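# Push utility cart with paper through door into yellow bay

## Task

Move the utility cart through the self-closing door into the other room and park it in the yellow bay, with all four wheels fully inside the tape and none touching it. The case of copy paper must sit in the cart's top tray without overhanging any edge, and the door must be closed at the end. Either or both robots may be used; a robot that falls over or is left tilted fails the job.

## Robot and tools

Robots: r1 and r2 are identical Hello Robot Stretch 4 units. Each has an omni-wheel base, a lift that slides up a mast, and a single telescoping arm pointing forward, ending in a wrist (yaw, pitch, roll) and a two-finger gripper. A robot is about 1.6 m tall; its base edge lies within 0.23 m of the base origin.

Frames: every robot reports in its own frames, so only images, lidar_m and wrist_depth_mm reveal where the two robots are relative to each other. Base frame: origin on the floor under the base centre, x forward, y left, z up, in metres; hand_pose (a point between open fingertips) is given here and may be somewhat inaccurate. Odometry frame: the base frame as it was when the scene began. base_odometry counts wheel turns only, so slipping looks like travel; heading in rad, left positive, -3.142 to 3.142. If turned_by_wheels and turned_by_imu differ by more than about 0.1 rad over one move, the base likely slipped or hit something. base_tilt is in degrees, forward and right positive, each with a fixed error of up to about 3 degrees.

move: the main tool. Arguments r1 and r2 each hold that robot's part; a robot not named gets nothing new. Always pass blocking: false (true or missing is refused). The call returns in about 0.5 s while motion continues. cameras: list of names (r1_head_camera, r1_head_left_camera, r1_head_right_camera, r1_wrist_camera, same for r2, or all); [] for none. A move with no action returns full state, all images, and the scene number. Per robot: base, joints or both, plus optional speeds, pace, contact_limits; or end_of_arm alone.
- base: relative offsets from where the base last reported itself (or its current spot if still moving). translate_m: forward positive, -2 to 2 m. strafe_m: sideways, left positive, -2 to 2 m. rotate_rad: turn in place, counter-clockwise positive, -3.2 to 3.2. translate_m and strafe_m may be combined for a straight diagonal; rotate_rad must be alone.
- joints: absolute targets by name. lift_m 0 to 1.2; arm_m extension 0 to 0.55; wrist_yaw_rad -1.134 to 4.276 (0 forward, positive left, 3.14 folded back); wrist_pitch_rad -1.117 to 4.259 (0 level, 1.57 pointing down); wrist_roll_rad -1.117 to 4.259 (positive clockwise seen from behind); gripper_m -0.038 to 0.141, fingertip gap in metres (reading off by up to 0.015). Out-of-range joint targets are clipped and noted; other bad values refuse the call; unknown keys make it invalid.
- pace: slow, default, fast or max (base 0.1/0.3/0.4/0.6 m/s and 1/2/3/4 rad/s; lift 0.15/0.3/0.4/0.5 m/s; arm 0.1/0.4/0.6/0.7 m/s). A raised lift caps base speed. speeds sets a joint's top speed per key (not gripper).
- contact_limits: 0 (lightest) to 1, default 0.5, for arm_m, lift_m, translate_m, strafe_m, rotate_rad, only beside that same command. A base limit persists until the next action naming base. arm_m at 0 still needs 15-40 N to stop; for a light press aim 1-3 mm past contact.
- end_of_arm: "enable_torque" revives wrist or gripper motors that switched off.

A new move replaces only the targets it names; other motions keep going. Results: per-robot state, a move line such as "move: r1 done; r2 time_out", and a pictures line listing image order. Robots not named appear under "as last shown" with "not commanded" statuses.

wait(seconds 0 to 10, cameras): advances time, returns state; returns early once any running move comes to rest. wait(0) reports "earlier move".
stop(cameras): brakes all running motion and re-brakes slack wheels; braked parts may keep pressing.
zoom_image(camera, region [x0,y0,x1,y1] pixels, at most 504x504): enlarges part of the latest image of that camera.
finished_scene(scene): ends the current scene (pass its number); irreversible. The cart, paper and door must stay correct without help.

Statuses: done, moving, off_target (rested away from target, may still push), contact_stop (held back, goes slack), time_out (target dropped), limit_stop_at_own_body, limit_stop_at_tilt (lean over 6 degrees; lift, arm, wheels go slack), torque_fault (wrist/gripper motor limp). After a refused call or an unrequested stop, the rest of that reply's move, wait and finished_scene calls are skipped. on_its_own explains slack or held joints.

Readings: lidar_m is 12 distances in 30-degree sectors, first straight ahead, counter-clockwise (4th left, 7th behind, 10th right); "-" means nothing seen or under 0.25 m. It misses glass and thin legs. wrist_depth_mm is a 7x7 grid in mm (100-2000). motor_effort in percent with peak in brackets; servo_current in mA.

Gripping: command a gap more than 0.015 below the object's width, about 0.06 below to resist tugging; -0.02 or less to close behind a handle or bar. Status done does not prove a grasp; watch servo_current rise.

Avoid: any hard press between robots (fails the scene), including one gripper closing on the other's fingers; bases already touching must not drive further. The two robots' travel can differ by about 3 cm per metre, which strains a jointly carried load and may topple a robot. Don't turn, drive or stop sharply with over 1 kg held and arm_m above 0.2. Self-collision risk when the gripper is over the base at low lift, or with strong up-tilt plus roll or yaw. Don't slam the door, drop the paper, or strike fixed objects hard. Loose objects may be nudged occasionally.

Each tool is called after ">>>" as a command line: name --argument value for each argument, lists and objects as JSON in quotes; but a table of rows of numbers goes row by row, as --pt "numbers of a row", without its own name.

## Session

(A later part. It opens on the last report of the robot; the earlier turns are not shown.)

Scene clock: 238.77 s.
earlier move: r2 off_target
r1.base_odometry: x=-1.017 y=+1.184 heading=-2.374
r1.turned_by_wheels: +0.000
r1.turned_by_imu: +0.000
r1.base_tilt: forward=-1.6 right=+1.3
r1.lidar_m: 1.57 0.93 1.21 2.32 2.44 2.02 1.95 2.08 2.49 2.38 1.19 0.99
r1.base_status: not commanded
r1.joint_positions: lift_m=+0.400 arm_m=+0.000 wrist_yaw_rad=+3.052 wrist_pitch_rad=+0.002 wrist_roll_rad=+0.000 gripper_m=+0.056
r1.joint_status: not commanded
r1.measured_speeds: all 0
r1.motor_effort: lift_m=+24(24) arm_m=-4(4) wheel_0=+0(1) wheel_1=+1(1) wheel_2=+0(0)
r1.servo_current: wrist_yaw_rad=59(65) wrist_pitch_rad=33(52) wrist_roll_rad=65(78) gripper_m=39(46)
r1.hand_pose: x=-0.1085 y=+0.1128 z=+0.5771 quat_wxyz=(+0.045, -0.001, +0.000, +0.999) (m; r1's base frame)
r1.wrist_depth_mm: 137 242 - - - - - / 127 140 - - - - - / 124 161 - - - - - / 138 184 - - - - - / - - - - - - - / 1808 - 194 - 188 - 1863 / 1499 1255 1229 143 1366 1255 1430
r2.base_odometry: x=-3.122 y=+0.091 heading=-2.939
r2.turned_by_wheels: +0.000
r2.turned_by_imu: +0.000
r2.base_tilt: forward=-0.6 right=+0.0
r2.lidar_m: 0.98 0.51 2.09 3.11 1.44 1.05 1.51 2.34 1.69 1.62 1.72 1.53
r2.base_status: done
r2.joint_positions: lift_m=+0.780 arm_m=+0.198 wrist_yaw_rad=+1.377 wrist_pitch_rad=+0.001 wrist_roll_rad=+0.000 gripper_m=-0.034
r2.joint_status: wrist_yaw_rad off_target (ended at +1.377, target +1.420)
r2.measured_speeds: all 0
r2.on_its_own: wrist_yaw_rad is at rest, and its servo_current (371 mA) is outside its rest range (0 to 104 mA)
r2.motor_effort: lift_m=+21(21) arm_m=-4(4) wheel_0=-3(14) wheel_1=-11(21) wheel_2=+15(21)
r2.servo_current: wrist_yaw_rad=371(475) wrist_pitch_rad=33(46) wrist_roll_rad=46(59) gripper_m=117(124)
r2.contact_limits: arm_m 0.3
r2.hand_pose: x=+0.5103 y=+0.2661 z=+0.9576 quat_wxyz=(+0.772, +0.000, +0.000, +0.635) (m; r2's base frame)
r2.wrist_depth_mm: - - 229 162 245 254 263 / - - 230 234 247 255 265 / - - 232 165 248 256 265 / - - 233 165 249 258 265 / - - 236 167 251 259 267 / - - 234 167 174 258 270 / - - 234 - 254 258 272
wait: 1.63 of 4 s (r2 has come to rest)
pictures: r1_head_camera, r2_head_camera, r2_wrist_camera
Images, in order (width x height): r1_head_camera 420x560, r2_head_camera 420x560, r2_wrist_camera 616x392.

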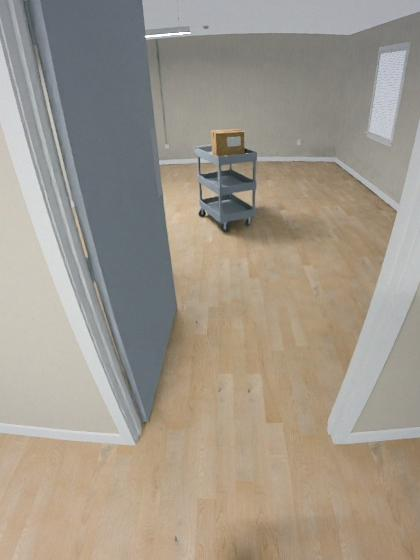

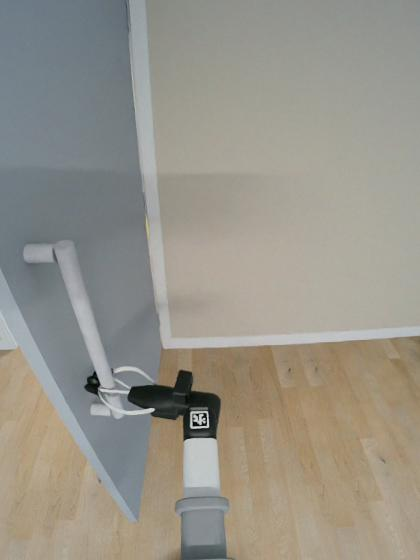

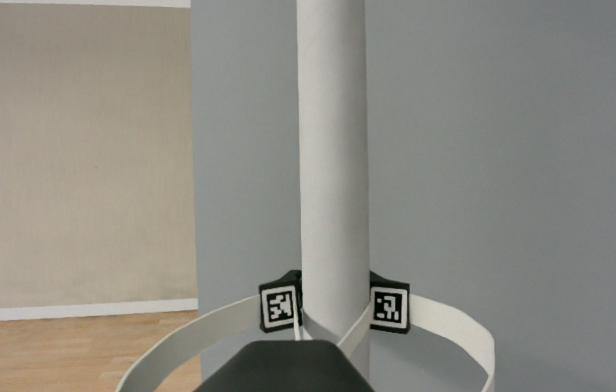

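>>> move --blocking false --r1 '{"base":{"translate_m":2.0,"strafe_m":-0.16},"pace":"fast"}' --r2 '{"joints":{"wrist_yaw_rad":1.39}}'

>>> wait --seconds 0.5

>>> wait --seconds 6 --cameras '["r1_head_camera", "r1_head_left_camera"]'

Scene clock: 272.70 s.
move: r1 moving; r2 done
r1.base_odometry: x=-1.056 y=+1.152 heading=-2.374
r1.turned_by_wheels: +0.000
r1.turned_by_imu: +0.000
r1.base_tilt: forward=-1.6 right=+1.3
r1.lidar_m: 1.56 0.90 1.15 2.33 2.42 2.07 1.99 2.11 2.48 2.39 1.12 0.94
r1.base_status: translate_m moving; strafe_m moving
r1.joint_positions: lift_m=+0.400 arm_m=+0.000 wrist_yaw_rad=+3.052 wrist_pitch_rad=+0.002 wrist_roll_rad=+0.000 gripper_m=+0.056
r1.joint_status: not commanded
r1.measured_speeds: translate_m=+0.196 strafe_m=-0.015 rotate_rad=-0.001 lift_m=+0.000 arm_m=+0.000 wrist_yaw_rad=+0.000 wrist_pitch_rad=+0.000 wrist_roll_rad=+0.000
r1.motor_effort: lift_m=+24(24) arm_m=-3(4) wheel_0=+6(9) wheel_1=+5(9) wheel_2=-11(12)
r1.servo_current: wrist_yaw_rad=46(59) wrist_pitch_rad=39(46) wrist_roll_rad=52(59) gripper_m=39(46)
r1.hand_pose: x=-0.1085 y=+0.1128 z=+0.5771 quat_wxyz=(+0.045, -0.001, +0.000, +0.999) (m; r1's base frame)
r1.wrist_depth_mm: 136 139 - - - - - / 114 139 - - - - - / 117 140 274 - - - - / 137 159 - - - - - / - - - - - - - / - - 194 - 187 - 1921 / 1537 1336 1229 143 1430 1281 1366
r2.base_odometry: x=-3.122 y=+0.091 heading=-2.939
r2.turned_by_wheels: +0.000
r2.turned_by_imu: +0.001
r2.base_tilt: forward=-0.6 right=+0.0
r2.lidar_m: 0.99 0.51 2.10 3.10 1.45 1.07 1.50 2.33 1.71 1.62 1.71 1.50
r2.base_status: not commanded
r2.joint_positions: lift_m=+0.780 arm_m=+0.198 wrist_yaw_rad=+1.376 wrist_pitch_rad=+0.001 wrist_roll_rad=+0.000 gripper_m=-0.034
r2.joint_status: all done
r2.measured_speeds: all 0
r2.motor_effort: lift_m=+21(21) arm_m=-4(4) wheel_0=-3(3) wheel_1=-11(11) wheel_2=+15(16)
r2.servo_current: wrist_yaw_rad=85(384) wrist_pitch_rad=33(46) wrist_roll_rad=52(52) gripper_m=117(117)
r2.contact_limits: arm_m 0.3
r2.hand_pose: x=+0.5106 y=+0.2660 z=+0.9576 quat_wxyz=(+0.773, +0.000, +0.000, +0.635) (m; r2's base frame)
r2.wrist_depth_mm: - - 230 161 246 254 263 / - - 230 234 247 256 263 / - - 232 164 249 256 266 / - - 233 165 248 258 266 / - - 236 167 251 260 267 / - - 234 168 175 259 270 / - - 235 - 255 258 272
pictures: none

Scene clock: 273.20 s.
earlier move: r1 moving
r1.base_odometry: x=-1.173 y=+1.056 heading=-2.374
r1.turned_by_wheels: +0.000
r1.turned_by_imu: +0.000
r1.base_tilt: forward=-1.6 right=+1.3
r1.lidar_m: 1.57 0.79 0.91 2.33 2.43 2.25 2.15 2.26 2.48 2.38 0.90 0.81
r1.base_status: translate_m moving; strafe_m moving
r1.joint_positions: lift_m=+0.400 arm_m=+0.000 wrist_yaw_rad=+3.052 wrist_pitch_rad=+0.002 wrist_roll_rad=+0.000 gripper_m=+0.056
r1.joint_status: not commanded
r1.measured_speeds: translate_m=+0.395 strafe_m=-0.031 rotate_rad=-0.004 lift_m=+0.000 arm_m=+0.000 wrist_yaw_rad=+0.000 wrist_pitch_rad=+0.000 wrist_roll_rad=+0.000
r1.motor_effort: lift_m=+24(24) arm_m=-4(4) wheel_0=+8(11) wheel_1=+7(9) wheel_2=-13(13)
r1.servo_current: wrist_yaw_rad=59(59) wrist_pitch_rad=39(46) wrist_roll_rad=52(65) gripper_m=39(46)
r1.hand_pose: x=-0.1085 y=+0.1128 z=+0.5772 quat_wxyz=(+0.045, -0.001, +0.000, +0.999) (m; r1's base frame)
r1.wrist_depth_mm: 136 138 - - - - - / 114 139 - - - - - / 117 139 274 - - - - / 137 159 - - - - - / - - - - - - - / - - 193 - 187 - 1921 / 1576 1308 1336 143 1366 1281 1397
r2.base_odometry: x=-3.122 y=+0.091 heading=-2.939
r2.turned_by_wheels: +0.000
r2.turned_by_imu: +0.000
r2.base_tilt: forward=-0.6 right=+0.1
r2.lidar_m: 1.04 0.52 2.10 3.13 1.47 1.07 1.47 2.31 1.71 1.62 1.69 1.55
r2.base_status: not commanded
r2.joint_positions: lift_m=+0.780 arm_m=+0.198 wrist_yaw_rad=+1.376 wrist_pitch_rad=+0.001 wrist_roll_rad=+0.000 gripper_m=-0.034
r2.joint_status: all done
r2.measured_speeds: all 0
r2.motor_effort: lift_m=+21(21) arm_m=-4(4) wheel_0=-3(3) wheel_1=-11(11) wheel_2=+16(16)
r2.servo_current: wrist_yaw_rad=85(384) wrist_pitch_rad=39(46) wrist_roll_rad=33(59) gripper_m=117(117)
r2.contact_limits: arm_m 0.3
r2.hand_pose: x=+0.5106 y=+0.2660 z=+0.9576 quat_wxyz=(+0.773, +0.000, +0.000, +0.635) (m; r2's base frame)
r2.wrist_depth_mm: - - 230 161 246 255 263 / - - 231 233 247 256 265 / - - 233 164 248 256 265 / - - 234 165 249 258 265 / - - 235 167 251 259 266 / - - 234 168 175 259 270 / - - 234 - 254 258 272
wait: 0.50 s; no rest
pictures: none

Scene clock: 278.50 s.
earlier move: r1 done
r1.base_odometry: x=-2.567 y=-0.090 heading=-2.374
r1.turned_by_wheels: +0.000
r1.turned_by_imu: +0.000
r1.base_tilt: forward=-1.6 right=+1.3
r1.lidar_m: 1.27 3.48 0.74 0.51 0.54 0.79 4.05 1.06 1.45 2.26 2.32 3.19
r1.base_status: done
r1.joint_positions: lift_m=+0.400 arm_m=+0.000 wrist_yaw_rad=+3.052 wrist_pitch_rad=+0.002 wrist_roll_rad=+0.000 gripper_m=+0.056
r1.joint_status: not commanded
r1.measured_speeds: all 0
r1.motor_effort: lift_m=+23(24) arm_m=-4(4) wheel_0=+1(11) wheel_1=+2(9) wheel_2=+1(13)
r1.servo_current: wrist_yaw_rad=26(78) wrist_pitch_rad=39(52) wrist_roll_rad=52(65) gripper_m=39(46)
r1.hand_pose: x=-0.1085 y=+0.1128 z=+0.5773 quat_wxyz=(+0.045, -0.001, +0.000, +0.999) (m; r1's base frame)
r1.wrist_depth_mm: 137 247 - - - - - / 128 140 - - - - 549 / 126 165 - - - - 530 / 138 185 - - - - 564 / 164 - - - - - 559 / - - 194 - 188 - 564 / - 1138 1336 154 1430 - -
r2.base_odometry: x=-3.122 y=+0.091 heading=-2.939
r2.turned_by_wheels: +0.000
r2.turned_by_imu: +0.001
r2.base_tilt: forward=-0.6 right=+0.0
r2.lidar_m: 0.97 0.51 0.74 3.11 1.46 1.06 1.49 2.34 1.69 1.63 1.70 1.51
r2.base_status: not commanded
r2.joint_positions: lift_m=+0.780 arm_m=+0.198 wrist_yaw_rad=+1.376 wrist_pitch_rad=+0.001 wrist_roll_rad=+0.000 gripper_m=-0.034
r2.joint_status: all done
r2.measured_speeds: all 0
r2.motor_effort: lift_m=+21(21) arm_m=-4(4) wheel_0=-3(3) wheel_1=-11(11) wheel_2=+16(16)
r2.servo_current: wrist_yaw_rad=78(384) wrist_pitch_rad=46(46) wrist_roll_rad=52(59) gripper_m=117(124)
r2.contact_limits: arm_m 0.3
r2.hand_pose: x=+0.5106 y=+0.2660 z=+0.9576 quat_wxyz=(+0.773, +0.000, +0.000, +0.635) (m; r2's base frame)
r2.wrist_depth_mm: - - 230 161 245 254 262 / - - 230 234 247 256 264 / - - 232 164 248 256 266 / - - 234 165 249 258 266 / - - 236 166 252 259 268 / - - 233 167 175 259 268 / - - 235 - 254 258 272
wait: 5.30 of 6 s (r1 has come to rest)
pictures: r1_head_camera, r1_head_left_camera
Images, in order (width x height): r1_head_camera 420x560, r1_head_left_camera 420x672.

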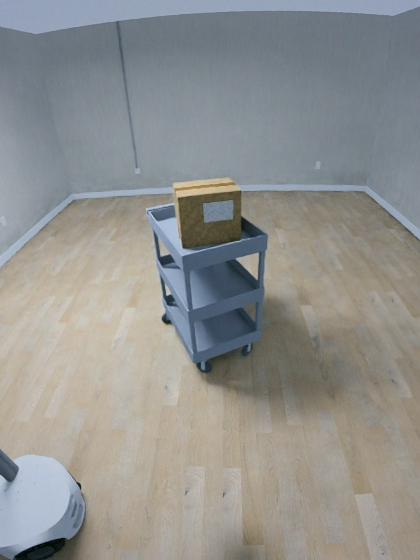

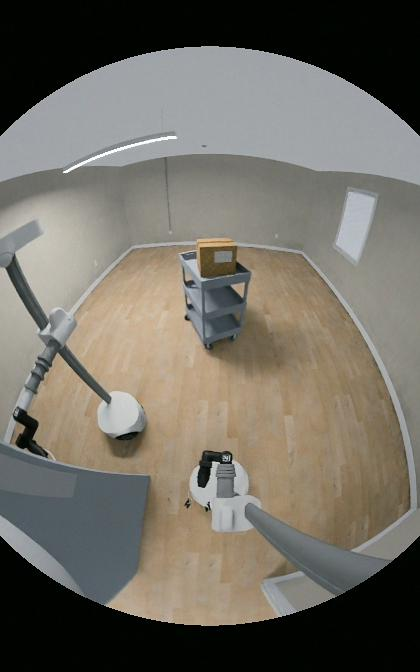

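>>> move --blocking false --r1 '{"base":{"translate_m":0.78,"strafe_m":0.17},"pace":"fast"}'

>>> wait --seconds 0.3

>>> wait --seconds 4 --cameras '["r1_head_camera", "r1_head_left_camera"]'

Scene clock: 304.60 s.
move: r1 moving
r1.base_odometry: x=-2.596 y=-0.133 heading=-2.374
r1.turned_by_wheels: +0.000
r1.turned_by_imu: +0.000
r1.base_tilt: forward=-1.6 right=+1.3
r1.lidar_m: 1.24 3.50 0.70 0.48 0.54 0.77 4.13 1.11 1.54 2.27 2.38 3.25
r1.base_status: translate_m moving; strafe_m moving
r1.joint_positions: lift_m=+0.400 arm_m=+0.000 wrist_yaw_rad=+3.052 wrist_pitch_rad=+0.002 wrist_roll_rad=+0.000 gripper_m=+0.056
r1.joint_status: not commanded
r1.measured_speeds: translate_m=+0.194 strafe_m=+0.042 rotate_rad=-0.008 lift_m=+0.000 arm_m=+0.000 wrist_yaw_rad=+0.000 wrist_pitch_rad=+0.000 wrist_roll_rad=+0.000
r1.motor_effort: lift_m=+23(23) arm_m=-4(4) wheel_0=+5(9) wheel_1=+9(9) wheel_2=-11(12)
r1.servo_current: wrist_yaw_rad=65(65) wrist_pitch_rad=39(46) wrist_roll_rad=52(65) gripper_m=33(46)
r1.hand_pose: x=-0.1085 y=+0.1128 z=+0.5773 quat_wxyz=(+0.045, -0.001, +0.000, +0.999) (m; r1's base frame)
r1.wrist_depth_mm: 136 139 - - - - - / 114 139 - - - - - / 117 140 274 - - - - / 137 159 - - - - - / - - - - - - - / - 1921 193 - 187 - - / - 164 1336 153 1366 - -
r2: as last shown
r2.turned_by_imu: +0.000
r2.lidar_m: 1.00 0.53 0.71 0.79 1.45 1.06 1.48 2.33 1.73 1.64 1.72 1.54
r2.servo_current: wrist_yaw_rad=91(91) wrist_pitch_rad=33(46) wrist_roll_rad=52(59) gripper_m=111(124)
r2.contact_limits: arm_m 0.3
r2.wrist_depth_mm: - - 231 161 246 253 262 / - - 231 234 247 255 264 / - - 232 164 248 257 265 / - - 234 165 249 258 267 / - - 235 167 251 259 268 / - - 235 167 175 259 270 / - 741 234 - 256 257 272
pictures: none

Scene clock: 304.90 s.
earlier move: r1 moving
r1.base_odometry: x=-2.640 y=-0.200 heading=-2.373
r1.turned_by_wheels: +0.000
r1.turned_by_imu: +0.000
r1.base_tilt: forward=-1.6 right=+1.2
r1.lidar_m: 1.17 3.45 0.65 0.50 0.50 0.74 4.19 1.18 1.67 2.28 2.38 3.28
r1.base_status: translate_m moving; strafe_m moving
r1.joint_positions: lift_m=+0.400 arm_m=+0.000 wrist_yaw_rad=+3.052 wrist_pitch_rad=+0.002 wrist_roll_rad=+0.000 gripper_m=+0.056
r1.joint_status: not commanded
r1.measured_speeds: translate_m=+0.316 strafe_m=+0.069 rotate_rad=-0.005 lift_m=+0.000 arm_m=+0.000 wrist_yaw_rad=+0.000 wrist_pitch_rad=+0.000 wrist_roll_rad=+0.000
r1.motor_effort: lift_m=+23(23) arm_m=-4(4) wheel_0=+7(9) wheel_1=+9(10) wheel_2=-11(12)
r1.servo_current: wrist_yaw_rad=46(65) wrist_pitch_rad=39(46) wrist_roll_rad=59(65) gripper_m=39(46)
r1.hand_pose: x=-0.1085 y=+0.1128 z=+0.5773 quat_wxyz=(+0.045, -0.001, +0.000, +0.999) (m; r1's base frame)
r1.wrist_depth_mm: 136 138 - - - - 539 / 114 139 - - - - 539 / 117 139 277 - - - 544 / 137 159 - - - - 554 / - - - - - - 554 / - - 193 - 188 - 554 / - 152 1308 153 1255 - -
r2.base_odometry: x=-3.122 y=+0.091 heading=-2.939
r2.turned_by_wheels: +0.000
r2.turned_by_imu: +0.000
r2.base_tilt: forward=-0.6 right=+0.0
r2.lidar_m: 1.03 0.51 0.67 0.70 1.47 1.07 1.48 2.33 1.69 1.65 1.70 1.51
r2.base_status: not commanded
r2.joint_positions: lift_m=+0.780 arm_m=+0.198 wrist_yaw_rad=+1.376 wrist_pitch_rad=+0.001 wrist_roll_rad=+0.000 gripper_m=-0.034
r2.joint_status: not commanded
r2.measured_speeds: all 0
r2.motor_effort: lift_m=+21(21) arm_m=-4(4) wheel_0=-3(3) wheel_1=-11(11) wheel_2=+15(16)
r2.servo_current: wrist_yaw_rad=78(91) wrist_pitch_rad=39(46) wrist_roll_rad=39(59) gripper_m=117(124)
r2.contact_limits: arm_m 0.3
r2.hand_pose: x=+0.5106 y=+0.2660 z=+0.9576 quat_wxyz=(+0.773, +0.000, +0.000, +0.635) (m; r2's base frame)
r2.wrist_depth_mm: - - 229 161 247 255 263 / - - 231 235 248 255 264 / - - 232 164 246 256 264 / - - 233 164 249 258 265 / - - 236 167 251 258 267 / - - 234 167 175 259 268 / - 707 235 - 254 259 271
wait: 0.30 s; no rest
pictures: none

Scene clock: 307.37 s.
earlier move: r1 done
r1.base_odometry: x=-3.010 y=-0.754 heading=-2.373
r1.turned_by_wheels: +0.000
r1.turned_by_imu: +0.001
r1.base_tilt: forward=-1.6 right=+1.2
r1.lidar_m: 0.51 1.17 2.37 0.56 0.54 0.83 1.69 1.87 2.49 2.42 2.53 0.61
r1.base_status: done
r1.joint_positions: lift_m=+0.400 arm_m=+0.000 wrist_yaw_rad=+3.052 wrist_pitch_rad=+0.002 wrist_roll_rad=+0.000 gripper_m=+0.056
r1.joint_status: not commanded
r1.measured_speeds: all 0
r1.motor_effort: lift_m=+23(23) arm_m=-4(4) wheel_0=+2(9) wheel_1=+1(12) wheel_2=+2(13)
r1.servo_current: wrist_yaw_rad=52(65) wrist_pitch_rad=39(52) wrist_roll_rad=33(72) gripper_m=46(52)
r1.hand_pose: x=-0.1085 y=+0.1129 z=+0.5773 quat_wxyz=(+0.045, -0.001, +0.000, +0.999) (m; r1's base frame)
r1.wrist_depth_mm: 138 248 - - 960 946 - / 128 140 - - 976 - - / 125 166 - - - - - / 138 185 - - - - - / - - - - 917 - - / - 1921 193 - 188 - 1863 / 1537 1336 1336 143 1281 1281 1397
r2.base_odometry: x=-3.122 y=+0.091 heading=-2.939
r2.turned_by_wheels: +0.000
r2.turned_by_imu: +0.000
r2.base_tilt: forward=-0.6 right=+0.0
r2.lidar_m: 1.00 0.52 2.08 0.59 0.52 1.06 1.50 2.30 1.70 1.63 1.68 1.50
r2.base_status: not commanded
r2.joint_positions: lift_m=+0.780 arm_m=+0.198 wrist_yaw_rad=+1.376 wrist_pitch_rad=+0.001 wrist_roll_rad=+0.000 gripper_m=-0.034
r2.joint_status: not commanded
r2.measured_speeds: all 0
r2.motor_effort: lift_m=+21(21) arm_m=-4(4) wheel_0=-2(3) wheel_1=-11(11) wheel_2=+15(16)
r2.servo_current: wrist_yaw_rad=72(91) wrist_pitch_rad=39(46) wrist_roll_rad=39(59) gripper_m=111(124)
r2.contact_limits: arm_m 0.3
r2.hand_pose: x=+0.5106 y=+0.2660 z=+0.9576 quat_wxyz=(+0.773, +0.000, +0.000, +0.635) (m; r2's base frame)
r2.wrist_depth_mm: - - 229 161 245 253 263 / - - 231 234 247 255 264 / - - 231 164 248 257 265 / - - 233 165 248 259 266 / - - 236 167 252 260 266 / - - 234 167 175 259 271 / - - 236 - 255 258 272
wait: 2.47 of 4 s (r1 has come to rest)
pictures: r1_head_camera, r1_head_left_camera
Images, in order (width x height): r1_head_camera 420x560, r1_head_left_camera 420x672.

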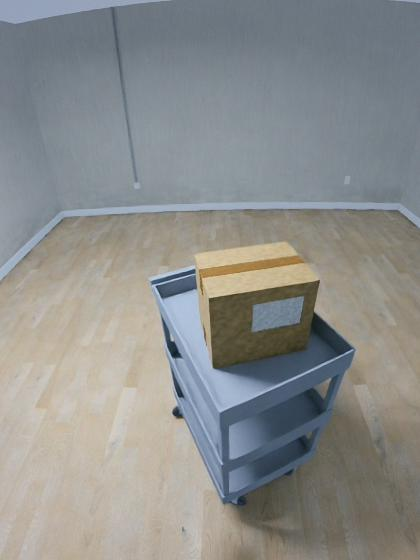

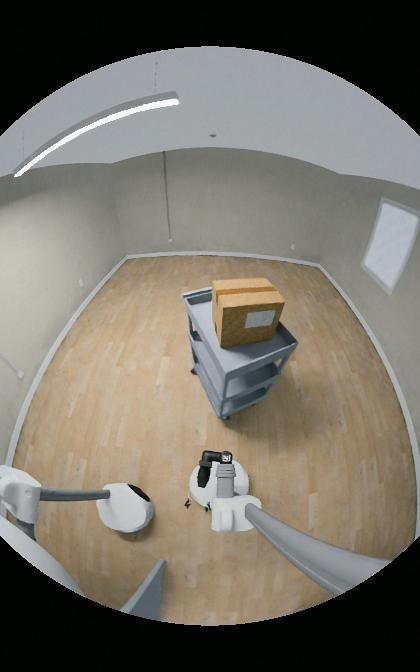

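>>> move --blocking false --r1 '{"base":{"translate_m":0.10,"strafe_m":0.19}}'

>>> wait --seconds 5

>>> move --blocking false --r1 '{"base":{"translate_m":1.13,"strafe_m":0.58},"pace":"fast"}'

>>> wait --seconds 6 --cameras '["r1_head_right_camera", "r1_head_camera"]'

Scene clock: 330.10 s.
move: r1 moving
r1.base_odometry: x=-3.001 y=-0.785 heading=-2.373
r1.turned_by_wheels: +0.000
r1.turned_by_imu: +0.000
r1.base_tilt: forward=-1.6 right=+1.3
r1.lidar_m: 0.48 3.21 2.33 0.55 0.50 0.84 1.48 1.90 2.55 2.46 2.56 0.59
r1.base_status: translate_m moving; strafe_m moving
r1.joint_positions: lift_m=+0.400 arm_m=+0.000 wrist_yaw_rad=+3.052 wrist_pitch_rad=+0.002 wrist_roll_rad=+0.000 gripper_m=+0.056
r1.joint_status: not commanded
r1.measured_speeds: translate_m=+0.058 strafe_m=+0.107 rotate_rad=+0.000 lift_m=+0.000 arm_m=+0.000 wrist_yaw_rad=+0.000 wrist_pitch_rad=+0.000 wrist_roll_rad=+0.000
r1.motor_effort: lift_m=+23(23) arm_m=-4(4) wheel_0=-6(9) wheel_1=+7(11) wheel_2=-4(5)
r1.servo_current: wrist_yaw_rad=46(65) wrist_pitch_rad=46(52) wrist_roll_rad=33(52) gripper_m=39(46)
r1.hand_pose: x=-0.1085 y=+0.1129 z=+0.5773 quat_wxyz=(+0.045, -0.001, +0.000, +0.999) (m; r1's base frame)
r1.wrist_depth_mm: 137 151 - - 976 946 - / 125 140 - - 976 - - / 123 156 - - 976 - - / 138 179 - - - - - / - - - - - - - / - 1921 194 - 187 - 1983 / 1499 1308 1336 143 1308 1281 1397
r2: as last shown
r2.lidar_m: 1.01 0.52 2.09 0.60 0.52 1.04 1.48 2.35 1.72 1.61 1.72 1.53
r2.motor_effort: lift_m=+21(21) arm_m=-4(4) wheel_0=-3(3) wheel_1=-11(11) wheel_2=+15(16)
r2.servo_current: wrist_yaw_rad=78(91) wrist_pitch_rad=39(46) wrist_roll_rad=46(59) gripper_m=117(117)
r2.contact_limits: arm_m 0.3
r2.wrist_depth_mm: - - 230 161 246 254 263 / - - 230 234 246 256 263 / - - 232 164 249 256 264 / - - 233 165 249 258 266 / - - 235 167 252 259 267 / - - 234 167 174 259 270 / - - 234 - 255 259 272
pictures: none

Scene clock: 331.73 s.
earlier move: r1 done
r1.base_odometry: x=-2.950 y=-0.961 heading=-2.374
r1.turned_by_wheels: +0.000
r1.turned_by_imu: +0.001
r1.base_tilt: forward=-1.6 right=+1.3
r1.lidar_m: 0.49 2.96 2.18 2.10 0.42 0.45 0.86 2.05 2.73 2.63 2.75 0.43
r1.base_status: done
r1.joint_positions: lift_m=+0.400 arm_m=+0.000 wrist_yaw_rad=+3.052 wrist_pitch_rad=+0.002 wrist_roll_rad=+0.000 gripper_m=+0.056
r1.joint_status: not commanded
r1.measured_speeds: all 0
r1.motor_effort: lift_m=+23(23) arm_m=-4(4) wheel_0=-2(10) wheel_1=-1(11) wheel_2=-2(6)
r1.servo_current: wrist_yaw_rad=46(65) wrist_pitch_rad=33(52) wrist_roll_rad=39(65) gripper_m=46(46)
r1.hand_pose: x=-0.1085 y=+0.1129 z=+0.5773 quat_wxyz=(+0.045, -0.001, +0.000, +0.999) (m; r1's base frame)
r1.wrist_depth_mm: 138 248 - - - - - / 128 141 - - - - - / 125 166 - - - - - / 138 185 - - - - - / - - - - - - - / - - 194 1921 187 - 1921 / 1464 1336 1336 153 1366 1308 1397
r2.base_odometry: x=-3.122 y=+0.091 heading=-2.939
r2.turned_by_wheels: +0.000
r2.turned_by_imu: +0.000
r2.base_tilt: forward=-0.6 right=+0.1
r2.lidar_m: 1.01 0.53 2.11 3.11 0.42 0.43 1.47 2.33 1.70 1.65 1.71 1.55
r2.base_status: not commanded
r2.joint_positions: lift_m=+0.780 arm_m=+0.198 wrist_yaw_rad=+1.376 wrist_pitch_rad=+0.001 wrist_roll_rad=+0.000 gripper_m=-0.034
r2.joint_status: not commanded
r2.measured_speeds: all 0
r2.motor_effort: lift_m=+21(21) arm_m=-4(4) wheel_0=-3(3) wheel_1=-11(11) wheel_2=+15(16)
r2.servo_current: wrist_yaw_rad=72(91) wrist_pitch_rad=39(46) wrist_roll_rad=52(59) gripper_m=124(124)
r2.contact_limits: arm_m 0.3
r2.hand_pose: x=+0.5106 y=+0.2660 z=+0.9576 quat_wxyz=(+0.773, +0.000, +0.000, +0.635) (m; r2's base frame)
r2.wrist_depth_mm: - - 229 161 246 255 263 / - - 230 235 247 256 263 / - - 231 164 248 256 265 / - - 233 165 249 257 266 / - - 236 167 251 259 267 / - - 234 167 175 259 268 / - - 235 - 254 257 272
wait: 1.63 of 5 s (r1 has come to rest)
pictures: none

Scene clock: 332.23 s.
move: r1 moving
r1.base_odometry: x=-2.968 y=-1.014 heading=-2.373
r1.turned_by_wheels: +0.000
r1.turned_by_imu: +0.000
r1.base_tilt: forward=-1.6 right=+1.3
r1.lidar_m: 0.50 2.97 2.17 2.07 0.43 0.43 0.90 2.09 2.78 2.66 0.75 0.41
r1.base_status: translate_m moving; strafe_m moving
r1.joint_positions: lift_m=+0.400 arm_m=+0.000 wrist_yaw_rad=+3.052 wrist_pitch_rad=+0.002 wrist_roll_rad=+0.000 gripper_m=+0.056
r1.joint_status: not commanded
r1.measured_speeds: translate_m=+0.197 strafe_m=+0.100 rotate_rad=+0.003 lift_m=+0.000 arm_m=+0.000 wrist_yaw_rad=+0.000 wrist_pitch_rad=+0.000 wrist_roll_rad=+0.000
r1.motor_effort: lift_m=+23(23) arm_m=-4(4) wheel_0=+2(5) wheel_1=+11(11) wheel_2=-12(12)
r1.servo_current: wrist_yaw_rad=46(59) wrist_pitch_rad=46(46) wrist_roll_rad=52(72) gripper_m=39(46)
r1.hand_pose: x=-0.1085 y=+0.1129 z=+0.5773 quat_wxyz=(+0.045, -0.001, +0.000, +0.999) (m; r1's base frame)
r1.wrist_depth_mm: 136 138 - - - - - / 114 139 - - - - - / 117 139 277 - - - - / 137 159 - - - - - / - - - - - - - / 1808 1921 195 - 188 - 1983 / 1537 1336 1336 153 1366 1281 1397
r2: as last shown
r2.lidar_m: 0.99 0.52 2.08 3.12 0.46 0.45 1.50 2.34 1.73 1.63 1.71 1.52
r2.servo_current: wrist_yaw_rad=78(98) wrist_pitch_rad=39(39) wrist_roll_rad=46(59) gripper_m=111(124)
r2.contact_limits: arm_m 0.3
r2.wrist_depth_mm: - - 230 161 245 253 264 / - - 230 233 248 255 264 / - - 232 163 248 256 264 / - - 233 165 249 258 267 / - - 235 167 251 260 267 / - - 235 167 175 257 268 / - - 234 - 254 257 272
pictures: none

Scene clock: 336.17 s.
earlier move: r1 done
r1.base_odometry: x=-3.359 y=-2.163 heading=-2.373
r1.turned_by_wheels: +0.000
r1.turned_by_imu: +0.004
r1.base_tilt: forward=-1.6 right=+1.3
r1.lidar_m: 2.78 2.14 1.58 1.51 1.58 2.20 1.31 3.31 0.49 0.44 3.33 2.89
r1.base_status: done
r1.joint_positions: lift_m=+0.400 arm_m=+0.000 wrist_yaw_rad=+3.052 wrist_pitch_rad=+0.002 wrist_roll_rad=+0.000 gripper_m=+0.056
r1.joint_status: not commanded
r1.measured_speeds: all 0
r1.motor_effort: lift_m=+23(23) arm_m=-4(4) wheel_0=+4(7) wheel_1=-1(12) wheel_2=+2(12)
r1.servo_current: wrist_yaw_rad=52(72) wrist_pitch_rad=46(52) wrist_roll_rad=46(72) gripper_m=39(46)
r1.hand_pose: x=-0.1085 y=+0.1129 z=+0.5773 quat_wxyz=(+0.045, -0.001, +0.000, +0.999) (m; r1's base frame)
r1.wrist_depth_mm: 137 247 - - - - - / 128 140 1464 - - - - / 126 165 1921 - - - - / 138 185 - - - - - / - - - - - - - / - - 194 - 187 - 1808 / 1499 1308 1336 154 1397 1281 1397
r2.base_odometry: x=-3.122 y=+0.091 heading=-2.939
r2.turned_by_wheels: +0.000
r2.turned_by_imu: +0.001
r2.base_tilt: forward=-0.6 right=+0.0
r2.lidar_m: 1.02 0.52 2.11 3.11 1.44 1.07 1.29 2.36 1.70 1.63 1.69 1.53
r2.base_status: not commanded
r2.joint_positions: lift_m=+0.780 arm_m=+0.198 wrist_yaw_rad=+1.376 wrist_pitch_rad=+0.001 wrist_roll_rad=+0.000 gripper_m=-0.034
r2.joint_status: not commanded
r2.measured_speeds: all 0
r2.motor_effort: lift_m=+21(21) arm_m=-4(4) wheel_0=-3(3) wheel_1=-11(11) wheel_2=+15(16)
r2.servo_current: wrist_yaw_rad=91(98) wrist_pitch_rad=39(46) wrist_roll_rad=59(59) gripper_m=117(124)
r2.contact_limits: arm_m 0.3
r2.hand_pose: x=+0.5106 y=+0.2660 z=+0.9576 quat_wxyz=(+0.773, +0.000, +0.000, +0.635) (m; r2's base frame)
r2.wrist_depth_mm: - - 229 160 246 254 264 / - - 232 234 248 255 264 / - - 232 164 249 256 266 / - - 233 165 248 258 267 / - - 236 167 252 259 267 / - - 234 167 175 258 270 / - - 235 - 256 258 271
wait: 3.93 of 6 s (r1 has come to rest)
pictures: r1_head_camera, r1_head_right_camera
Images, in order (width x height): r1_head_camera 420x560, r1_head_right_camera 420x672.

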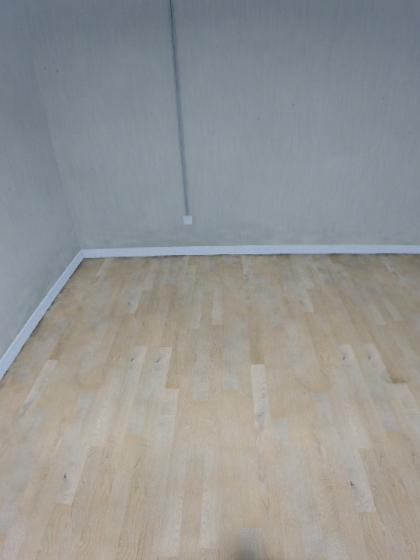

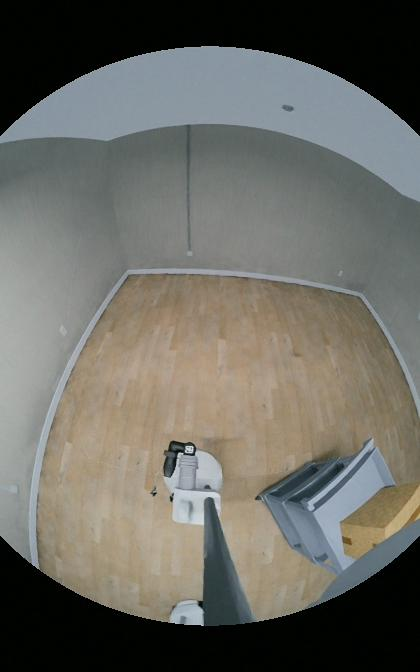

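>>> move --blocking false --r1 '{"base":{"translate_m":0.83,"strafe_m":-0.22},"joints":{"lift_m":0.684,"wrist_yaw_rad":0.0},"pace":"fast"}'

>>> wait --seconds 5

>>> wait --seconds 3

>>> move --blocking false --r1 '{"base":{"rotate_rad":-2.67},"joints":{"wrist_roll_rad":1.571,"gripper_m":0.12}}'

>>> wait --seconds 3

>>> wait --seconds 3 --cameras '["r1_head_camera"]'

Scene clock: 348.37 s.
move: r1 moving
r1.base_odometry: x=-3.405 y=-2.188 heading=-2.373
r1.turned_by_wheels: +0.000
r1.turned_by_imu: +0.000
r1.base_tilt: forward=-1.6 right=+1.3
r1.lidar_m: 2.72 2.14 1.57 1.53 1.61 2.21 1.35 0.95 0.45 0.49 3.32 2.83
r1.base_status: translate_m moving; strafe_m moving
r1.joint_positions: lift_m=+0.463 arm_m=+0.000 wrist_yaw_rad=+2.411 wrist_pitch_rad=+0.002 wrist_roll_rad=+0.000 gripper_m=+0.056
r1.joint_status: lift_m moving; wrist_yaw_rad moving
r1.measured_speeds: translate_m=+0.194 strafe_m=-0.053 rotate_rad=-0.003 lift_m=+0.244 arm_m=+0.000 wrist_yaw_rad=-1.816 wrist_pitch_rad=+0.000 wrist_roll_rad=+0.000
r1.motor_effort: lift_m=+26(27) arm_m=+4(4) wheel_0=+10(12) wheel_1=+5(7) wheel_2=-11(12)
r1.servo_current: wrist_yaw_rad=91(117) wrist_pitch_rad=46(52) wrist_roll_rad=39(59) gripper_m=46(46)
r1.hand_pose: x=+0.0145 y=+0.2576 z=+0.6405 quat_wxyz=(+0.357, -0.001, +0.000, +0.934) (m; r1's base frame)
r1.wrist_depth_mm: - - - - - - - / - - - - - - - / - - - - - - - / - - - - - - - / - - - - - - - / - - 194 - 189 - - / 1537 1464 1430 153 1499 131 -
r2: as last shown
r2.turned_by_imu: +0.000
r2.base_tilt: forward=-0.6 right=+0.1
r2.lidar_m: 1.02 0.52 2.06 3.10 1.46 1.07 1.36 2.33 1.71 1.63 1.71 1.55
r2.servo_current: wrist_yaw_rad=98(98) wrist_pitch_rad=39(46) wrist_roll_rad=46(65) gripper_m=117(117)
r2.contact_limits: arm_m 0.3
r2.wrist_depth_mm: - - 231 161 246 255 264 / - - 231 234 248 256 263 / - - 233 164 248 256 266 / - - 233 165 248 258 266 / - - 236 167 251 259 268 / - - 233 167 175 259 270 / - - 235 - 254 258 272
pictures: none

Scene clock: 351.27 s.
earlier move: r1 done
r1.base_odometry: x=-4.109 y=-2.582 heading=-2.373
r1.turned_by_wheels: +0.000
r1.turned_by_imu: -0.001
r1.base_tilt: forward=-1.6 right=+1.2
r1.lidar_m: 1.96 2.04 1.79 1.71 1.80 2.52 0.98 0.93 3.14 2.98 2.76 2.05
r1.base_status: done
r1.joint_positions: lift_m=+0.684 arm_m=+0.000 wrist_yaw_rad=+0.003 wrist_pitch_rad=+0.002 wrist_roll_rad=+0.000 gripper_m=+0.056
r1.joint_status: all done
r1.measured_speeds: all 0
r1.motor_effort: lift_m=+24(28) arm_m=+4(4) wheel_0=+1(12) wheel_1=+2(7) wheel_2=+1(13)
r1.servo_current: wrist_yaw_rad=46(124) wrist_pitch_rad=46(52) wrist_roll_rad=46(59) gripper_m=46(52)
r1.hand_pose: x=+0.4595 y=-0.0867 z=+0.8612 quat_wxyz=(+1.000, +0.000, +0.001, +0.001) (m; r1's base frame)
r1.wrist_depth_mm: - - - - - - - / - - - - - - - / - - - - - - - / - - - - - - - / - - - - - - - / - - 190 - 187 - - / - 141 - 137 - - -
r2.base_odometry: x=-3.122 y=+0.091 heading=-2.939
r2.turned_by_wheels: +0.000
r2.turned_by_imu: +0.000
r2.base_tilt: forward=-0.6 right=+0.1
r2.lidar_m: 1.03 0.52 2.10 3.13 1.47 1.07 1.48 2.35 1.69 1.63 1.70 1.52
r2.base_status: not commanded
r2.joint_positions: lift_m=+0.780 arm_m=+0.198 wrist_yaw_rad=+1.376 wrist_pitch_rad=+0.001 wrist_roll_rad=+0.000 gripper_m=-0.034
r2.joint_status: not commanded
r2.measured_speeds: all 0
r2.motor_effort: lift_m=+21(21) arm_m=-4(4) wheel_0=-3(4) wheel_1=-11(11) wheel_2=+15(16)
r2.servo_current: wrist_yaw_rad=78(98) wrist_pitch_rad=39(46) wrist_roll_rad=52(65) gripper_m=111(124)
r2.contact_limits: arm_m 0.3
r2.hand_pose: x=+0.5106 y=+0.2660 z=+0.9576 quat_wxyz=(+0.773, +0.000, +0.000, +0.635) (m; r2's base frame)
r2.wrist_depth_mm: - - 230 160 246 255 264 / - - 230 234 247 255 263 / - - 232 164 247 256 264 / - - 235 165 247 258 266 / - - 236 167 251 259 268 / - - 234 167 175 259 270 / - - 234 - 255 257 272
wait: 2.90 of 5 s (r1 has come to rest)
pictures: none

Scene clock: 354.27 s.
r1.base_odometry: x=-4.109 y=-2.582 heading=-2.373
r1.turned_by_wheels: +0.000
r1.turned_by_imu: +0.000
r1.base_tilt: forward=-1.6 right=+1.3
r1.lidar_m: 1.96 2.05 1.80 1.72 1.79 2.50 0.96 0.93 3.13 2.96 2.78 2.02
r1.base_status: done
r1.joint_positions: lift_m=+0.684 arm_m=+0.000 wrist_yaw_rad=+0.003 wrist_pitch_rad=+0.002 wrist_roll_rad=+0.000 gripper_m=+0.056
r1.joint_status: all done
r1.measured_speeds: all 0
r1.motor_effort: lift_m=+24(28) arm_m=+4(4) wheel_0=+1(12) wheel_1=+2(7) wheel_2=+1(13)
r1.servo_current: wrist_yaw_rad=65(124) wrist_pitch_rad=46(52) wrist_roll_rad=59(59) gripper_m=39(52)
r1.hand_pose: x=+0.4595 y=-0.0867 z=+0.8612 quat_wxyz=(+1.000, +0.000, +0.001, +0.001) (m; r1's base frame)
r1.wrist_depth_mm: - - - - - - - / - - - - - - - / - - - - - - - / - - - - - - - / - - - - - - - / - - 190 - 187 - - / - 140 - 137 - - -
r2.base_odometry: x=-3.122 y=+0.091 heading=-2.939
r2.turned_by_wheels: +0.000
r2.turned_by_imu: +0.000
r2.base_tilt: forward=-0.6 right=+0.0
r2.lidar_m: 1.01 0.52 2.09 3.09 1.43 1.08 1.52 2.35 1.71 1.64 1.71 1.53
r2.base_status: not commanded
r2.joint_positions: lift_m=+0.780 arm_m=+0.198 wrist_yaw_rad=+1.376 wrist_pitch_rad=+0.001 wrist_roll_rad=+0.000 gripper_m=-0.034
r2.joint_status: not commanded
r2.measured_speeds: all 0
r2.motor_effort: lift_m=+21(21) arm_m=-4(4) wheel_0=-3(4) wheel_1=-11(11) wheel_2=+15(16)
r2.servo_current: wrist_yaw_rad=78(98) wrist_pitch_rad=39(46) wrist_roll_rad=39(65) gripper_m=117(124)
r2.contact_limits: arm_m 0.3
r2.hand_pose: x=+0.5106 y=+0.2660 z=+0.9576 quat_wxyz=(+0.773, +0.000, +0.000, +0.635) (m; r2's base frame)
r2.wrist_depth_mm: - - 230 161 246 254 263 / - - 230 234 247 256 264 / - - 232 164 248 257 265 / - - 233 165 249 257 265 / - - 236 167 251 259 267 / - - 235 167 175 259 270 / - - 234 - 255 258 273
wait: 3.00 s; at rest by 0.27 s
pictures: none

Scene clock: 354.77 s.
move: r1 moving
r1.base_odometry: x=-4.109 y=-2.582 heading=-2.626
r1.turned_by_wheels: -0.253
r1.turned_by_imu: -0.254
r1.base_tilt: forward=-1.6 right=+1.3
r1.lidar_m: 1.96 1.97 1.99 1.72 1.72 2.06 2.16 0.93 0.95 2.96 2.97 2.26
r1.base_status: rotate_rad moving
r1.joint_positions: lift_m=+0.684 arm_m=+0.000 wrist_yaw_rad=+0.003 wrist_pitch_rad=+0.002 wrist_roll_rad=+0.582 gripper_m=+0.075
r1.joint_status: wrist_roll_rad moving; gripper_m moving
r1.measured_speeds: translate_m=+0.001 strafe_m=+0.000 rotate_rad=-0.973 lift_m=+0.000 arm_m=+0.000 wrist_yaw_rad=+0.000 wrist_pitch_rad=+0.000 wrist_roll_rad=+1.820
r1.motor_effort: lift_m=+24(24) arm_m=+4(4) wheel_0=+8(8) wheel_1=+5(8) wheel_2=+7(7)
r1.servo_current: wrist_yaw_rad=46(65) wrist_pitch_rad=39(52) wrist_roll_rad=65(111) gripper_m=91(91)
r1.hand_pose: x=+0.4595 y=-0.0867 z=+0.8612 quat_wxyz=(+0.958, +0.287, +0.001, +0.001) (m; r1's base frame)
r1.wrist_depth_mm: - - - - - - - / - - - - - - - / - - - - - - - / - - - - - - - / - - - - - - 1808 / - - 192 - 186 1708 1430 / - 145 - 137 1708 1397 1229
r2: as last shown
r2.base_tilt: forward=-0.6 right=+0.1
r2.lidar_m: 1.00 0.52 2.09 3.11 1.46 1.05 1.50 2.37 1.71 1.64 1.70 1.51
r2.motor_effort: lift_m=+21(21) arm_m=-4(4) wheel_0=-3(3) wheel_1=-11(11) wheel_2=+15(16)
r2.servo_current: wrist_yaw_rad=85(98) wrist_pitch_rad=39(46) wrist_roll_rad=39(52) gripper_m=117(124)
r2.contact_limits: arm_m 0.3
r2.wrist_depth_mm: - - 230 161 247 254 262 / - - 230 234 247 255 264 / - - 232 164 249 256 265 / - - 234 165 248 257 268 / - - 236 167 251 259 267 / - - 234 167 174 258 271 / - - 235 - 254 258 271
pictures: none

Scene clock: 356.90 s.
earlier move: r1 done
r1.base_odometry: x=-4.109 y=-2.582 heading=+1.240
r1.turned_by_wheels: -2.417
r1.turned_by_imu: -2.430
r1.base_tilt: forward=-1.6 right=+1.3
r1.lidar_m: 0.92 3.11 2.93 2.87 2.04 1.93 2.04 1.82 1.73 1.78 2.43 2.14
r1.base_status: done
r1.joint_positions: lift_m=+0.684 arm_m=+0.000 wrist_yaw_rad=+0.002 wrist_pitch_rad=+0.002 wrist_roll_rad=+1.569 gripper_m=+0.120
r1.joint_status: all done
r1.measured_speeds: all 0
r1.motor_effort: lift_m=+23(24) arm_m=+4(4) wheel_0=+1(9) wheel_1=-1(10) wheel_2=+0(8)
r1.servo_current: wrist_yaw_rad=46(65) wrist_pitch_rad=46(52) wrist_roll_rad=52(111) gripper_m=39(104)
r1.hand_pose: x=+0.4595 y=-0.0867 z=+0.8612 quat_wxyz=(+0.708, +0.706, +0.002, +0.000) (m; r1's base frame)
r1.wrist_depth_mm: - - - - - 1708 1205 / - - - - - 1708 1255 / - - - - - 1708 1229 / - - - 946 - 778 - / - - 976 976 - 768 - / - - 976 976 194 200 - / - - - 145 - 768 -
r2.base_odometry: x=-3.122 y=+0.091 heading=-2.939
r2.turned_by_wheels: +0.000
r2.turned_by_imu: +0.000
r2.base_tilt: forward=-0.6 right=+0.1
r2.lidar_m: 1.02 0.53 2.11 3.11 1.48 1.07 1.45 2.37 1.71 1.63 1.70 1.54
r2.base_status: not commanded
r2.joint_positions: lift_m=+0.780 arm_m=+0.198 wrist_yaw_rad=+1.376 wrist_pitch_rad=+0.001 wrist_roll_rad=+0.000 gripper_m=-0.034
r2.joint_status: not commanded
r2.measured_speeds: all 0
r2.motor_effort: lift_m=+21(21) arm_m=-4(4) wheel_0=-3(3) wheel_1=-11(11) wheel_2=+15(16)
r2.servo_current: wrist_yaw_rad=78(98) wrist_pitch_rad=33(46) wrist_roll_rad=39(59) gripper_m=117(124)
r2.contact_limits: arm_m 0.3
r2.hand_pose: x=+0.5106 y=+0.2660 z=+0.9576 quat_wxyz=(+0.773, +0.000, +0.000, +0.635) (m; r2's base frame)
r2.wrist_depth_mm: - - 229 161 246 254 264 / - - 231 234 248 254 263 / - - 232 164 248 256 265 / - - 233 165 249 258 266 / - - 236 167 250 259 267 / - - 235 167 175 258 268 / - - 235 - 254 258 272
wait: 2.13 of 3 s (r1 has come to rest)
pictures: none

Scene clock: 359.90 s.
r1.base_odometry: x=-4.109 y=-2.582 heading=+1.240
r1.turned_by_wheels: +0.000
r1.turned_by_imu: +0.000
r1.base_tilt: forward=-1.6 right=+1.3
r1.lidar_m: 0.89 3.12 2.96 2.84 2.07 1.93 2.01 1.85 1.74 1.80 2.44 2.15
r1.base_status: done
r1.joint_positions: lift_m=+0.684 arm_m=+0.000 wrist_yaw_rad=+0.002 wrist_pitch_rad=+0.002 wrist_roll_rad=+1.569 gripper_m=+0.120
r1.joint_status: all done
r1.measured_speeds: all 0
r1.motor_effort: lift_m=+23(24) arm_m=+4(4) wheel_0=+1(9) wheel_1=-1(10) wheel_2=+0(8)
r1.servo_current: wrist_yaw_rad=52(65) wrist_pitch_rad=39(52) wrist_roll_rad=52(111) gripper_m=46(104)
r1.hand_pose: x=+0.4595 y=-0.0867 z=+0.8612 quat_wxyz=(+0.708, +0.706, +0.002, +0.000) (m; r1's base frame)
r1.wrist_depth_mm: - - - - - 1708 1205 / - - - - - 1708 1229 / - - - - - 1756 1229 / - - - 960 - 768 - / - - 976 960 - 768 - / - - 976 976 195 200 - / - - - 144 - 778 -
r2.base_odometry: x=-3.122 y=+0.091 heading=-2.939
r2.turned_by_wheels: +0.000
r2.turned_by_imu: +0.000
r2.base_tilt: forward=-0.6 right=+0.0
r2.lidar_m: 1.02 0.53 2.12 3.10 1.48 1.05 1.46 2.37 1.70 1.63 1.71 1.50
r2.base_status: not commanded
r2.joint_positions: lift_m=+0.780 arm_m=+0.198 wrist_yaw_rad=+1.376 wrist_pitch_rad=+0.001 wrist_roll_rad=+0.000 gripper_m=-0.034
r2.joint_status: not commanded
r2.measured_speeds: all 0
r2.motor_effort: lift_m=+21(21) arm_m=-4(4) wheel_0=-3(3) wheel_1=-11(11) wheel_2=+15(16)
r2.servo_current: wrist_yaw_rad=72(98) wrist_pitch_rad=39(46) wrist_roll_rad=39(59) gripper_m=117(124)
r2.contact_limits: arm_m 0.3
r2.hand_pose: x=+0.5106 y=+0.2660 z=+0.9576 quat_wxyz=(+0.773, +0.000, +0.000, +0.635) (m; r2's base frame)
r2.wrist_depth_mm: - - 230 161 246 254 262 / - - 231 234 247 256 263 / - - 231 164 249 257 266 / - - 234 165 248 257 267 / - - 235 167 252 259 266 / - - 234 167 174 259 270 / - - 235 - 255 259 271
wait: 3.00 s; at rest by 0.27 s
pictures: r1_head_camera
Images, in order (width x height): r1_head_camera 420x560.

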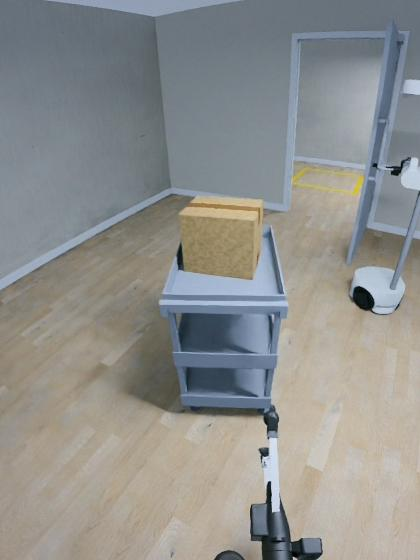

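>>> move --blocking false --r1 '{"base":{"rotate_rad":0.04}}'

>>> wait --seconds 1.5

>>> move --blocking false --r1 '{"base":{"translate_m":0.12,"strafe_m":0.037}}'

>>> wait --seconds 2 --cameras '["r1_head_camera", "r1_wrist_camera"]'

Scene clock: 400.70 s.
move: r1 moving
r1.base_odometry: x=-4.109 y=-2.582 heading=+1.280
r1.turned_by_wheels: +0.040
r1.turned_by_imu: +0.040
r1.base_tilt: forward=-1.6 right=+1.3
r1.lidar_m: 0.91 3.09 2.94 2.76 2.03 1.94 2.03 1.82 1.73 1.84 2.54 0.98
r1.base_status: rotate_rad moving
r1.joint_positions: lift_m=+0.684 arm_m=+0.000 wrist_yaw_rad=+0.002 wrist_pitch_rad=+0.002 wrist_roll_rad=+1.569 gripper_m=+0.120
r1.joint_status: not commanded
r1.measured_speeds: all 0
r1.motor_effort: lift_m=+23(23) arm_m=+4(4) wheel_0=-1(4) wheel_1=+1(7) wheel_2=+0(5)
r1.servo_current: wrist_yaw_rad=59(78) wrist_pitch_rad=39(46) wrist_roll_rad=65(72) gripper_m=39(46)
r1.hand_pose: x=+0.4595 y=-0.0868 z=+0.8612 quat_wxyz=(+0.708, +0.706, +0.002, +0.000) (m; r1's base frame)
r1.wrist_depth_mm: - - - - - 1756 1205 / - - - - - 1756 1182 / - - - - - 750 1229 / - - 1078 946 - 750 - / - - 991 1008 - 768 - / - - 1025 1025 1182 212 - / - - - 145 - 1808 1205
r2: as last shown
r2.turned_by_imu: +0.001
r2.lidar_m: 1.01 0.52 2.09 3.11 1.46 1.05 1.48 2.32 1.69 1.63 1.68 1.54
r2.motor_effort: lift_m=+21(21) arm_m=-4(4) wheel_0=-2(3) wheel_1=-11(11) wheel_2=+15(16)
r2.servo_current: wrist_yaw_rad=91(98) wrist_pitch_rad=46(46) wrist_roll_rad=46(59) gripper_m=117(124)
r2.contact_limits: arm_m 0.3
r2.wrist_depth_mm: - - 229 160 246 254 263 / - - 231 235 247 254 263 / - - 233 164 247 256 265 / - - 234 165 249 258 265 / - - 236 167 252 259 266 / - - 235 167 175 258 268 / - - 234 - 254 259 272
pictures: none

Scene clock: 400.77 s.
earlier move: r1 done
r1.base_odometry: x=-4.109 y=-2.582 heading=+1.280
r1.turned_by_wheels: +0.000
r1.turned_by_imu: +0.000
r1.base_tilt: forward=-1.6 right=+1.3
r1.lidar_m: 0.89 3.07 2.96 2.72 2.04 1.95 2.07 1.79 1.74 1.84 2.55 0.98
r1.base_status: done
r1.joint_positions: lift_m=+0.684 arm_m=+0.000 wrist_yaw_rad=+0.002 wrist_pitch_rad=+0.002 wrist_roll_rad=+1.569 gripper_m=+0.120
r1.joint_status: not commanded
r1.measured_speeds: all 0
r1.motor_effort: lift_m=+23(23) arm_m=+4(4) wheel_0=-2(4) wheel_1=+0(7) wheel_2=-1(5)
r1.servo_current: wrist_yaw_rad=72(78) wrist_pitch_rad=39(46) wrist_roll_rad=59(72) gripper_m=46(46)
r1.hand_pose: x=+0.4595 y=-0.0868 z=+0.8612 quat_wxyz=(+0.708, +0.706, +0.002, +0.000) (m; r1's base frame)
r1.wrist_depth_mm: - - - - - 1708 1205 / - - - - - 1756 1229 / - - - - - 759 1229 / - - 1078 946 - 750 - / - - 1008 991 - 768 - / - - 1042 1025 1182 213 - / - - - 145 - 1808 1182
r2.base_odometry: x=-3.122 y=+0.091 heading=-2.939
r2.turned_by_wheels: +0.000
r2.turned_by_imu: +0.000
r2.base_tilt: forward=-0.6 right=+0.1
r2.lidar_m: 0.97 0.51 2.10 3.09 1.44 1.06 1.47 2.36 1.70 1.61 1.71 1.51
r2.base_status: not commanded
r2.joint_positions: lift_m=+0.780 arm_m=+0.198 wrist_yaw_rad=+1.376 wrist_pitch_rad=+0.001 wrist_roll_rad=+0.000 gripper_m=-0.034
r2.joint_status: not commanded
r2.measured_speeds: all 0
r2.motor_effort: lift_m=+21(21) arm_m=-4(4) wheel_0=-3(3) wheel_1=-11(11) wheel_2=+16(16)
r2.servo_current: wrist_yaw_rad=85(98) wrist_pitch_rad=46(46) wrist_roll_rad=39(59) gripper_m=111(124)
r2.contact_limits: arm_m 0.3
r2.hand_pose: x=+0.5106 y=+0.2660 z=+0.9576 quat_wxyz=(+0.773, +0.000, +0.000, +0.635) (m; r2's base frame)
r2.wrist_depth_mm: - - 230 161 247 253 264 / - - 230 234 246 255 263 / - - 232 164 249 258 265 / - - 233 165 250 258 267 / - - 236 167 251 259 267 / - - 234 167 175 260 270 / - - 234 - 254 258 272
wait: 0.07 of 1.5 s (r1 has come to rest)
pictures: none

Scene clock: 401.27 s.
move: r1 moving
r1.base_odometry: x=-4.109 y=-2.549 heading=+1.280
r1.turned_by_wheels: +0.000
r1.turned_by_imu: +0.000
r1.base_tilt: forward=-1.6 right=+1.3
r1.lidar_m: 0.87 3.06 2.93 2.78 2.06 1.97 2.09 1.81 1.76 1.85 2.56 0.89
r1.base_status: translate_m moving; strafe_m moving
r1.joint_positions: lift_m=+0.684 arm_m=+0.000 wrist_yaw_rad=+0.002 wrist_pitch_rad=+0.002 wrist_roll_rad=+1.569 gripper_m=+0.120
r1.joint_status: not commanded
r1.measured_speeds: translate_m=+0.122 strafe_m=+0.039 rotate_rad=+0.001 lift_m=+0.000 arm_m=+0.000 wrist_yaw_rad=+0.000 wrist_pitch_rad=+0.000 wrist_roll_rad=+0.000
r1.motor_effort: lift_m=+23(23) arm_m=+4(4) wheel_0=+3(6) wheel_1=+7(8) wheel_2=-8(10)
r1.servo_current: wrist_yaw_rad=39(59) wrist_pitch_rad=46(46) wrist_roll_rad=39(59) gripper_m=46(46)
r1.hand_pose: x=+0.4595 y=-0.0868 z=+0.8612 quat_wxyz=(+0.708, +0.706, +0.002, +0.000) (m; r1's base frame)
r1.wrist_depth_mm: - - - - - 1708 1229 / - - - - - 1708 1229 / - - - - - 732 1229 / - - 1078 931 - 741 - / - - 991 946 - 732 - / - - 991 1008 1205 213 - / - - - 144 - 1808 1229
r2: as last shown
r2.base_tilt: forward=-0.6 right=+0.0
r2.lidar_m: 0.99 0.50 2.09 3.09 1.43 1.02 1.46 2.35 1.68 1.61 1.70 1.52
r2.motor_effort: lift_m=+21(21) arm_m=-4(4) wheel_0=-3(3) wheel_1=-11(11) wheel_2=+15(16)
r2.servo_current: wrist_yaw_rad=78(91) wrist_pitch_rad=46(46) wrist_roll_rad=46(59) gripper_m=111(117)
r2.contact_limits: arm_m 0.3
r2.wrist_depth_mm: - - 230 160 246 254 263 / - - 230 234 247 255 264 / - - 231 164 248 256 264 / - - 234 165 249 259 267 / - - 236 167 252 259 266 / - - 235 168 175 259 270 / - - 234 - 255 258 272
pictures: none

Scene clock: 402.43 s.
earlier move: r1 done
r1.base_odometry: x=-4.110 y=-2.456 heading=+1.280
r1.turned_by_wheels: +0.000
r1.turned_by_imu: +0.000
r1.base_tilt: forward=-1.6 right=+1.3
r1.lidar_m: 0.80 3.00 2.85 2.89 2.10 2.04 2.14 1.90 1.83 1.91 2.65 0.84
r1.base_status: done
r1.joint_positions: lift_m=+0.684 arm_m=+0.000 wrist_yaw_rad=+0.002 wrist_pitch_rad=+0.002 wrist_roll_rad=+1.569 gripper_m=+0.120
r1.joint_status: not commanded
r1.measured_speeds: all 0
r1.motor_effort: lift_m=+23(23) arm_m=+4(4) wheel_0=+3(6) wheel_1=+2(9) wheel_2=-1(10)
r1.servo_current: wrist_yaw_rad=52(59) wrist_pitch_rad=39(46) wrist_roll_rad=59(65) gripper_m=46(52)
r1.hand_pose: x=+0.4595 y=-0.0868 z=+0.8612 quat_wxyz=(+0.708, +0.706, +0.002, +0.000) (m; r1's base frame)
r1.wrist_depth_mm: - - - - - 1708 1229 / - - - - - 1756 1160 / - - - 842 - 634 - / - - 842 634 - 647 - / - - 891 647 - 654 - / - - 917 917 211 213 1255 / - - - 145 - 1863 1281
r2.base_odometry: x=-3.122 y=+0.091 heading=-2.939
r2.turned_by_wheels: +0.000
r2.turned_by_imu: +0.000
r2.base_tilt: forward=-0.6 right=+0.1
r2.lidar_m: 0.99 0.53 2.06 3.12 1.45 1.05 1.49 2.34 1.71 1.62 1.68 1.53
r2.base_status: not commanded
r2.joint_positions: lift_m=+0.780 arm_m=+0.198 wrist_yaw_rad=+1.376 wrist_pitch_rad=+0.001 wrist_roll_rad=+0.000 gripper_m=-0.034
r2.joint_status: not commanded
r2.measured_speeds: all 0
r2.motor_effort: lift_m=+21(21) arm_m=-4(4) wheel_0=-3(3) wheel_1=-11(11) wheel_2=+15(16)
r2.servo_current: wrist_yaw_rad=78(91) wrist_pitch_rad=39(52) wrist_roll_rad=52(59) gripper_m=117(124)
r2.contact_limits: arm_m 0.3
r2.hand_pose: x=+0.5106 y=+0.2660 z=+0.9576 quat_wxyz=(+0.773, +0.000, +0.000, +0.635) (m; r2's base frame)
r2.wrist_depth_mm: - - 231 161 245 255 263 / - - 231 235 247 255 263 / - - 232 164 248 257 264 / - - 233 165 250 258 266 / - - 236 167 250 259 267 / - - 235 168 175 259 270 / - - 234 - 255 258 272
wait: 1.17 of 2 s (r1 has come to rest)
pictures: r1_head_camera, r1_wrist_camera
Images, in order (width x height): r1_head_camera 420x560, r1_wrist_camera 616x392.

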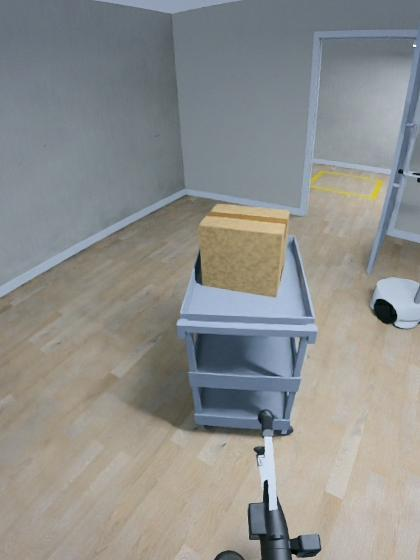

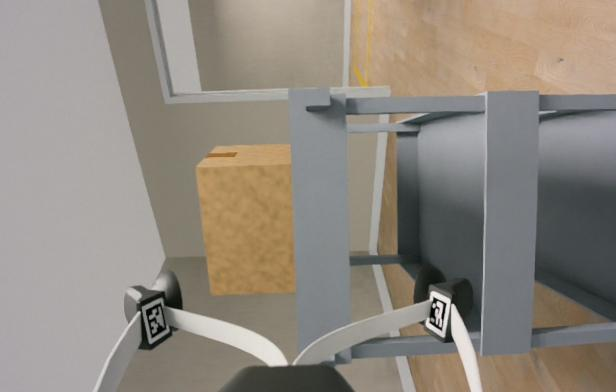

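>>> zoom_image --camera "r1_wrist_camera" --region '[200, 60, 450, 380]'

Scaled by 1.575.

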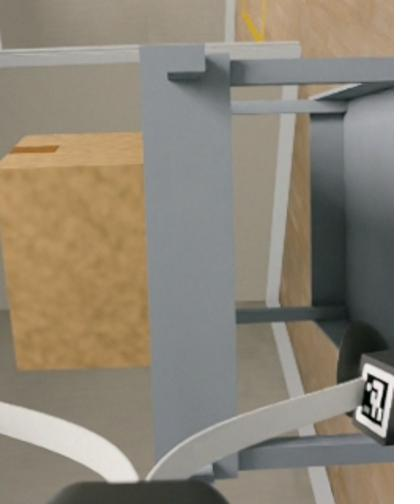

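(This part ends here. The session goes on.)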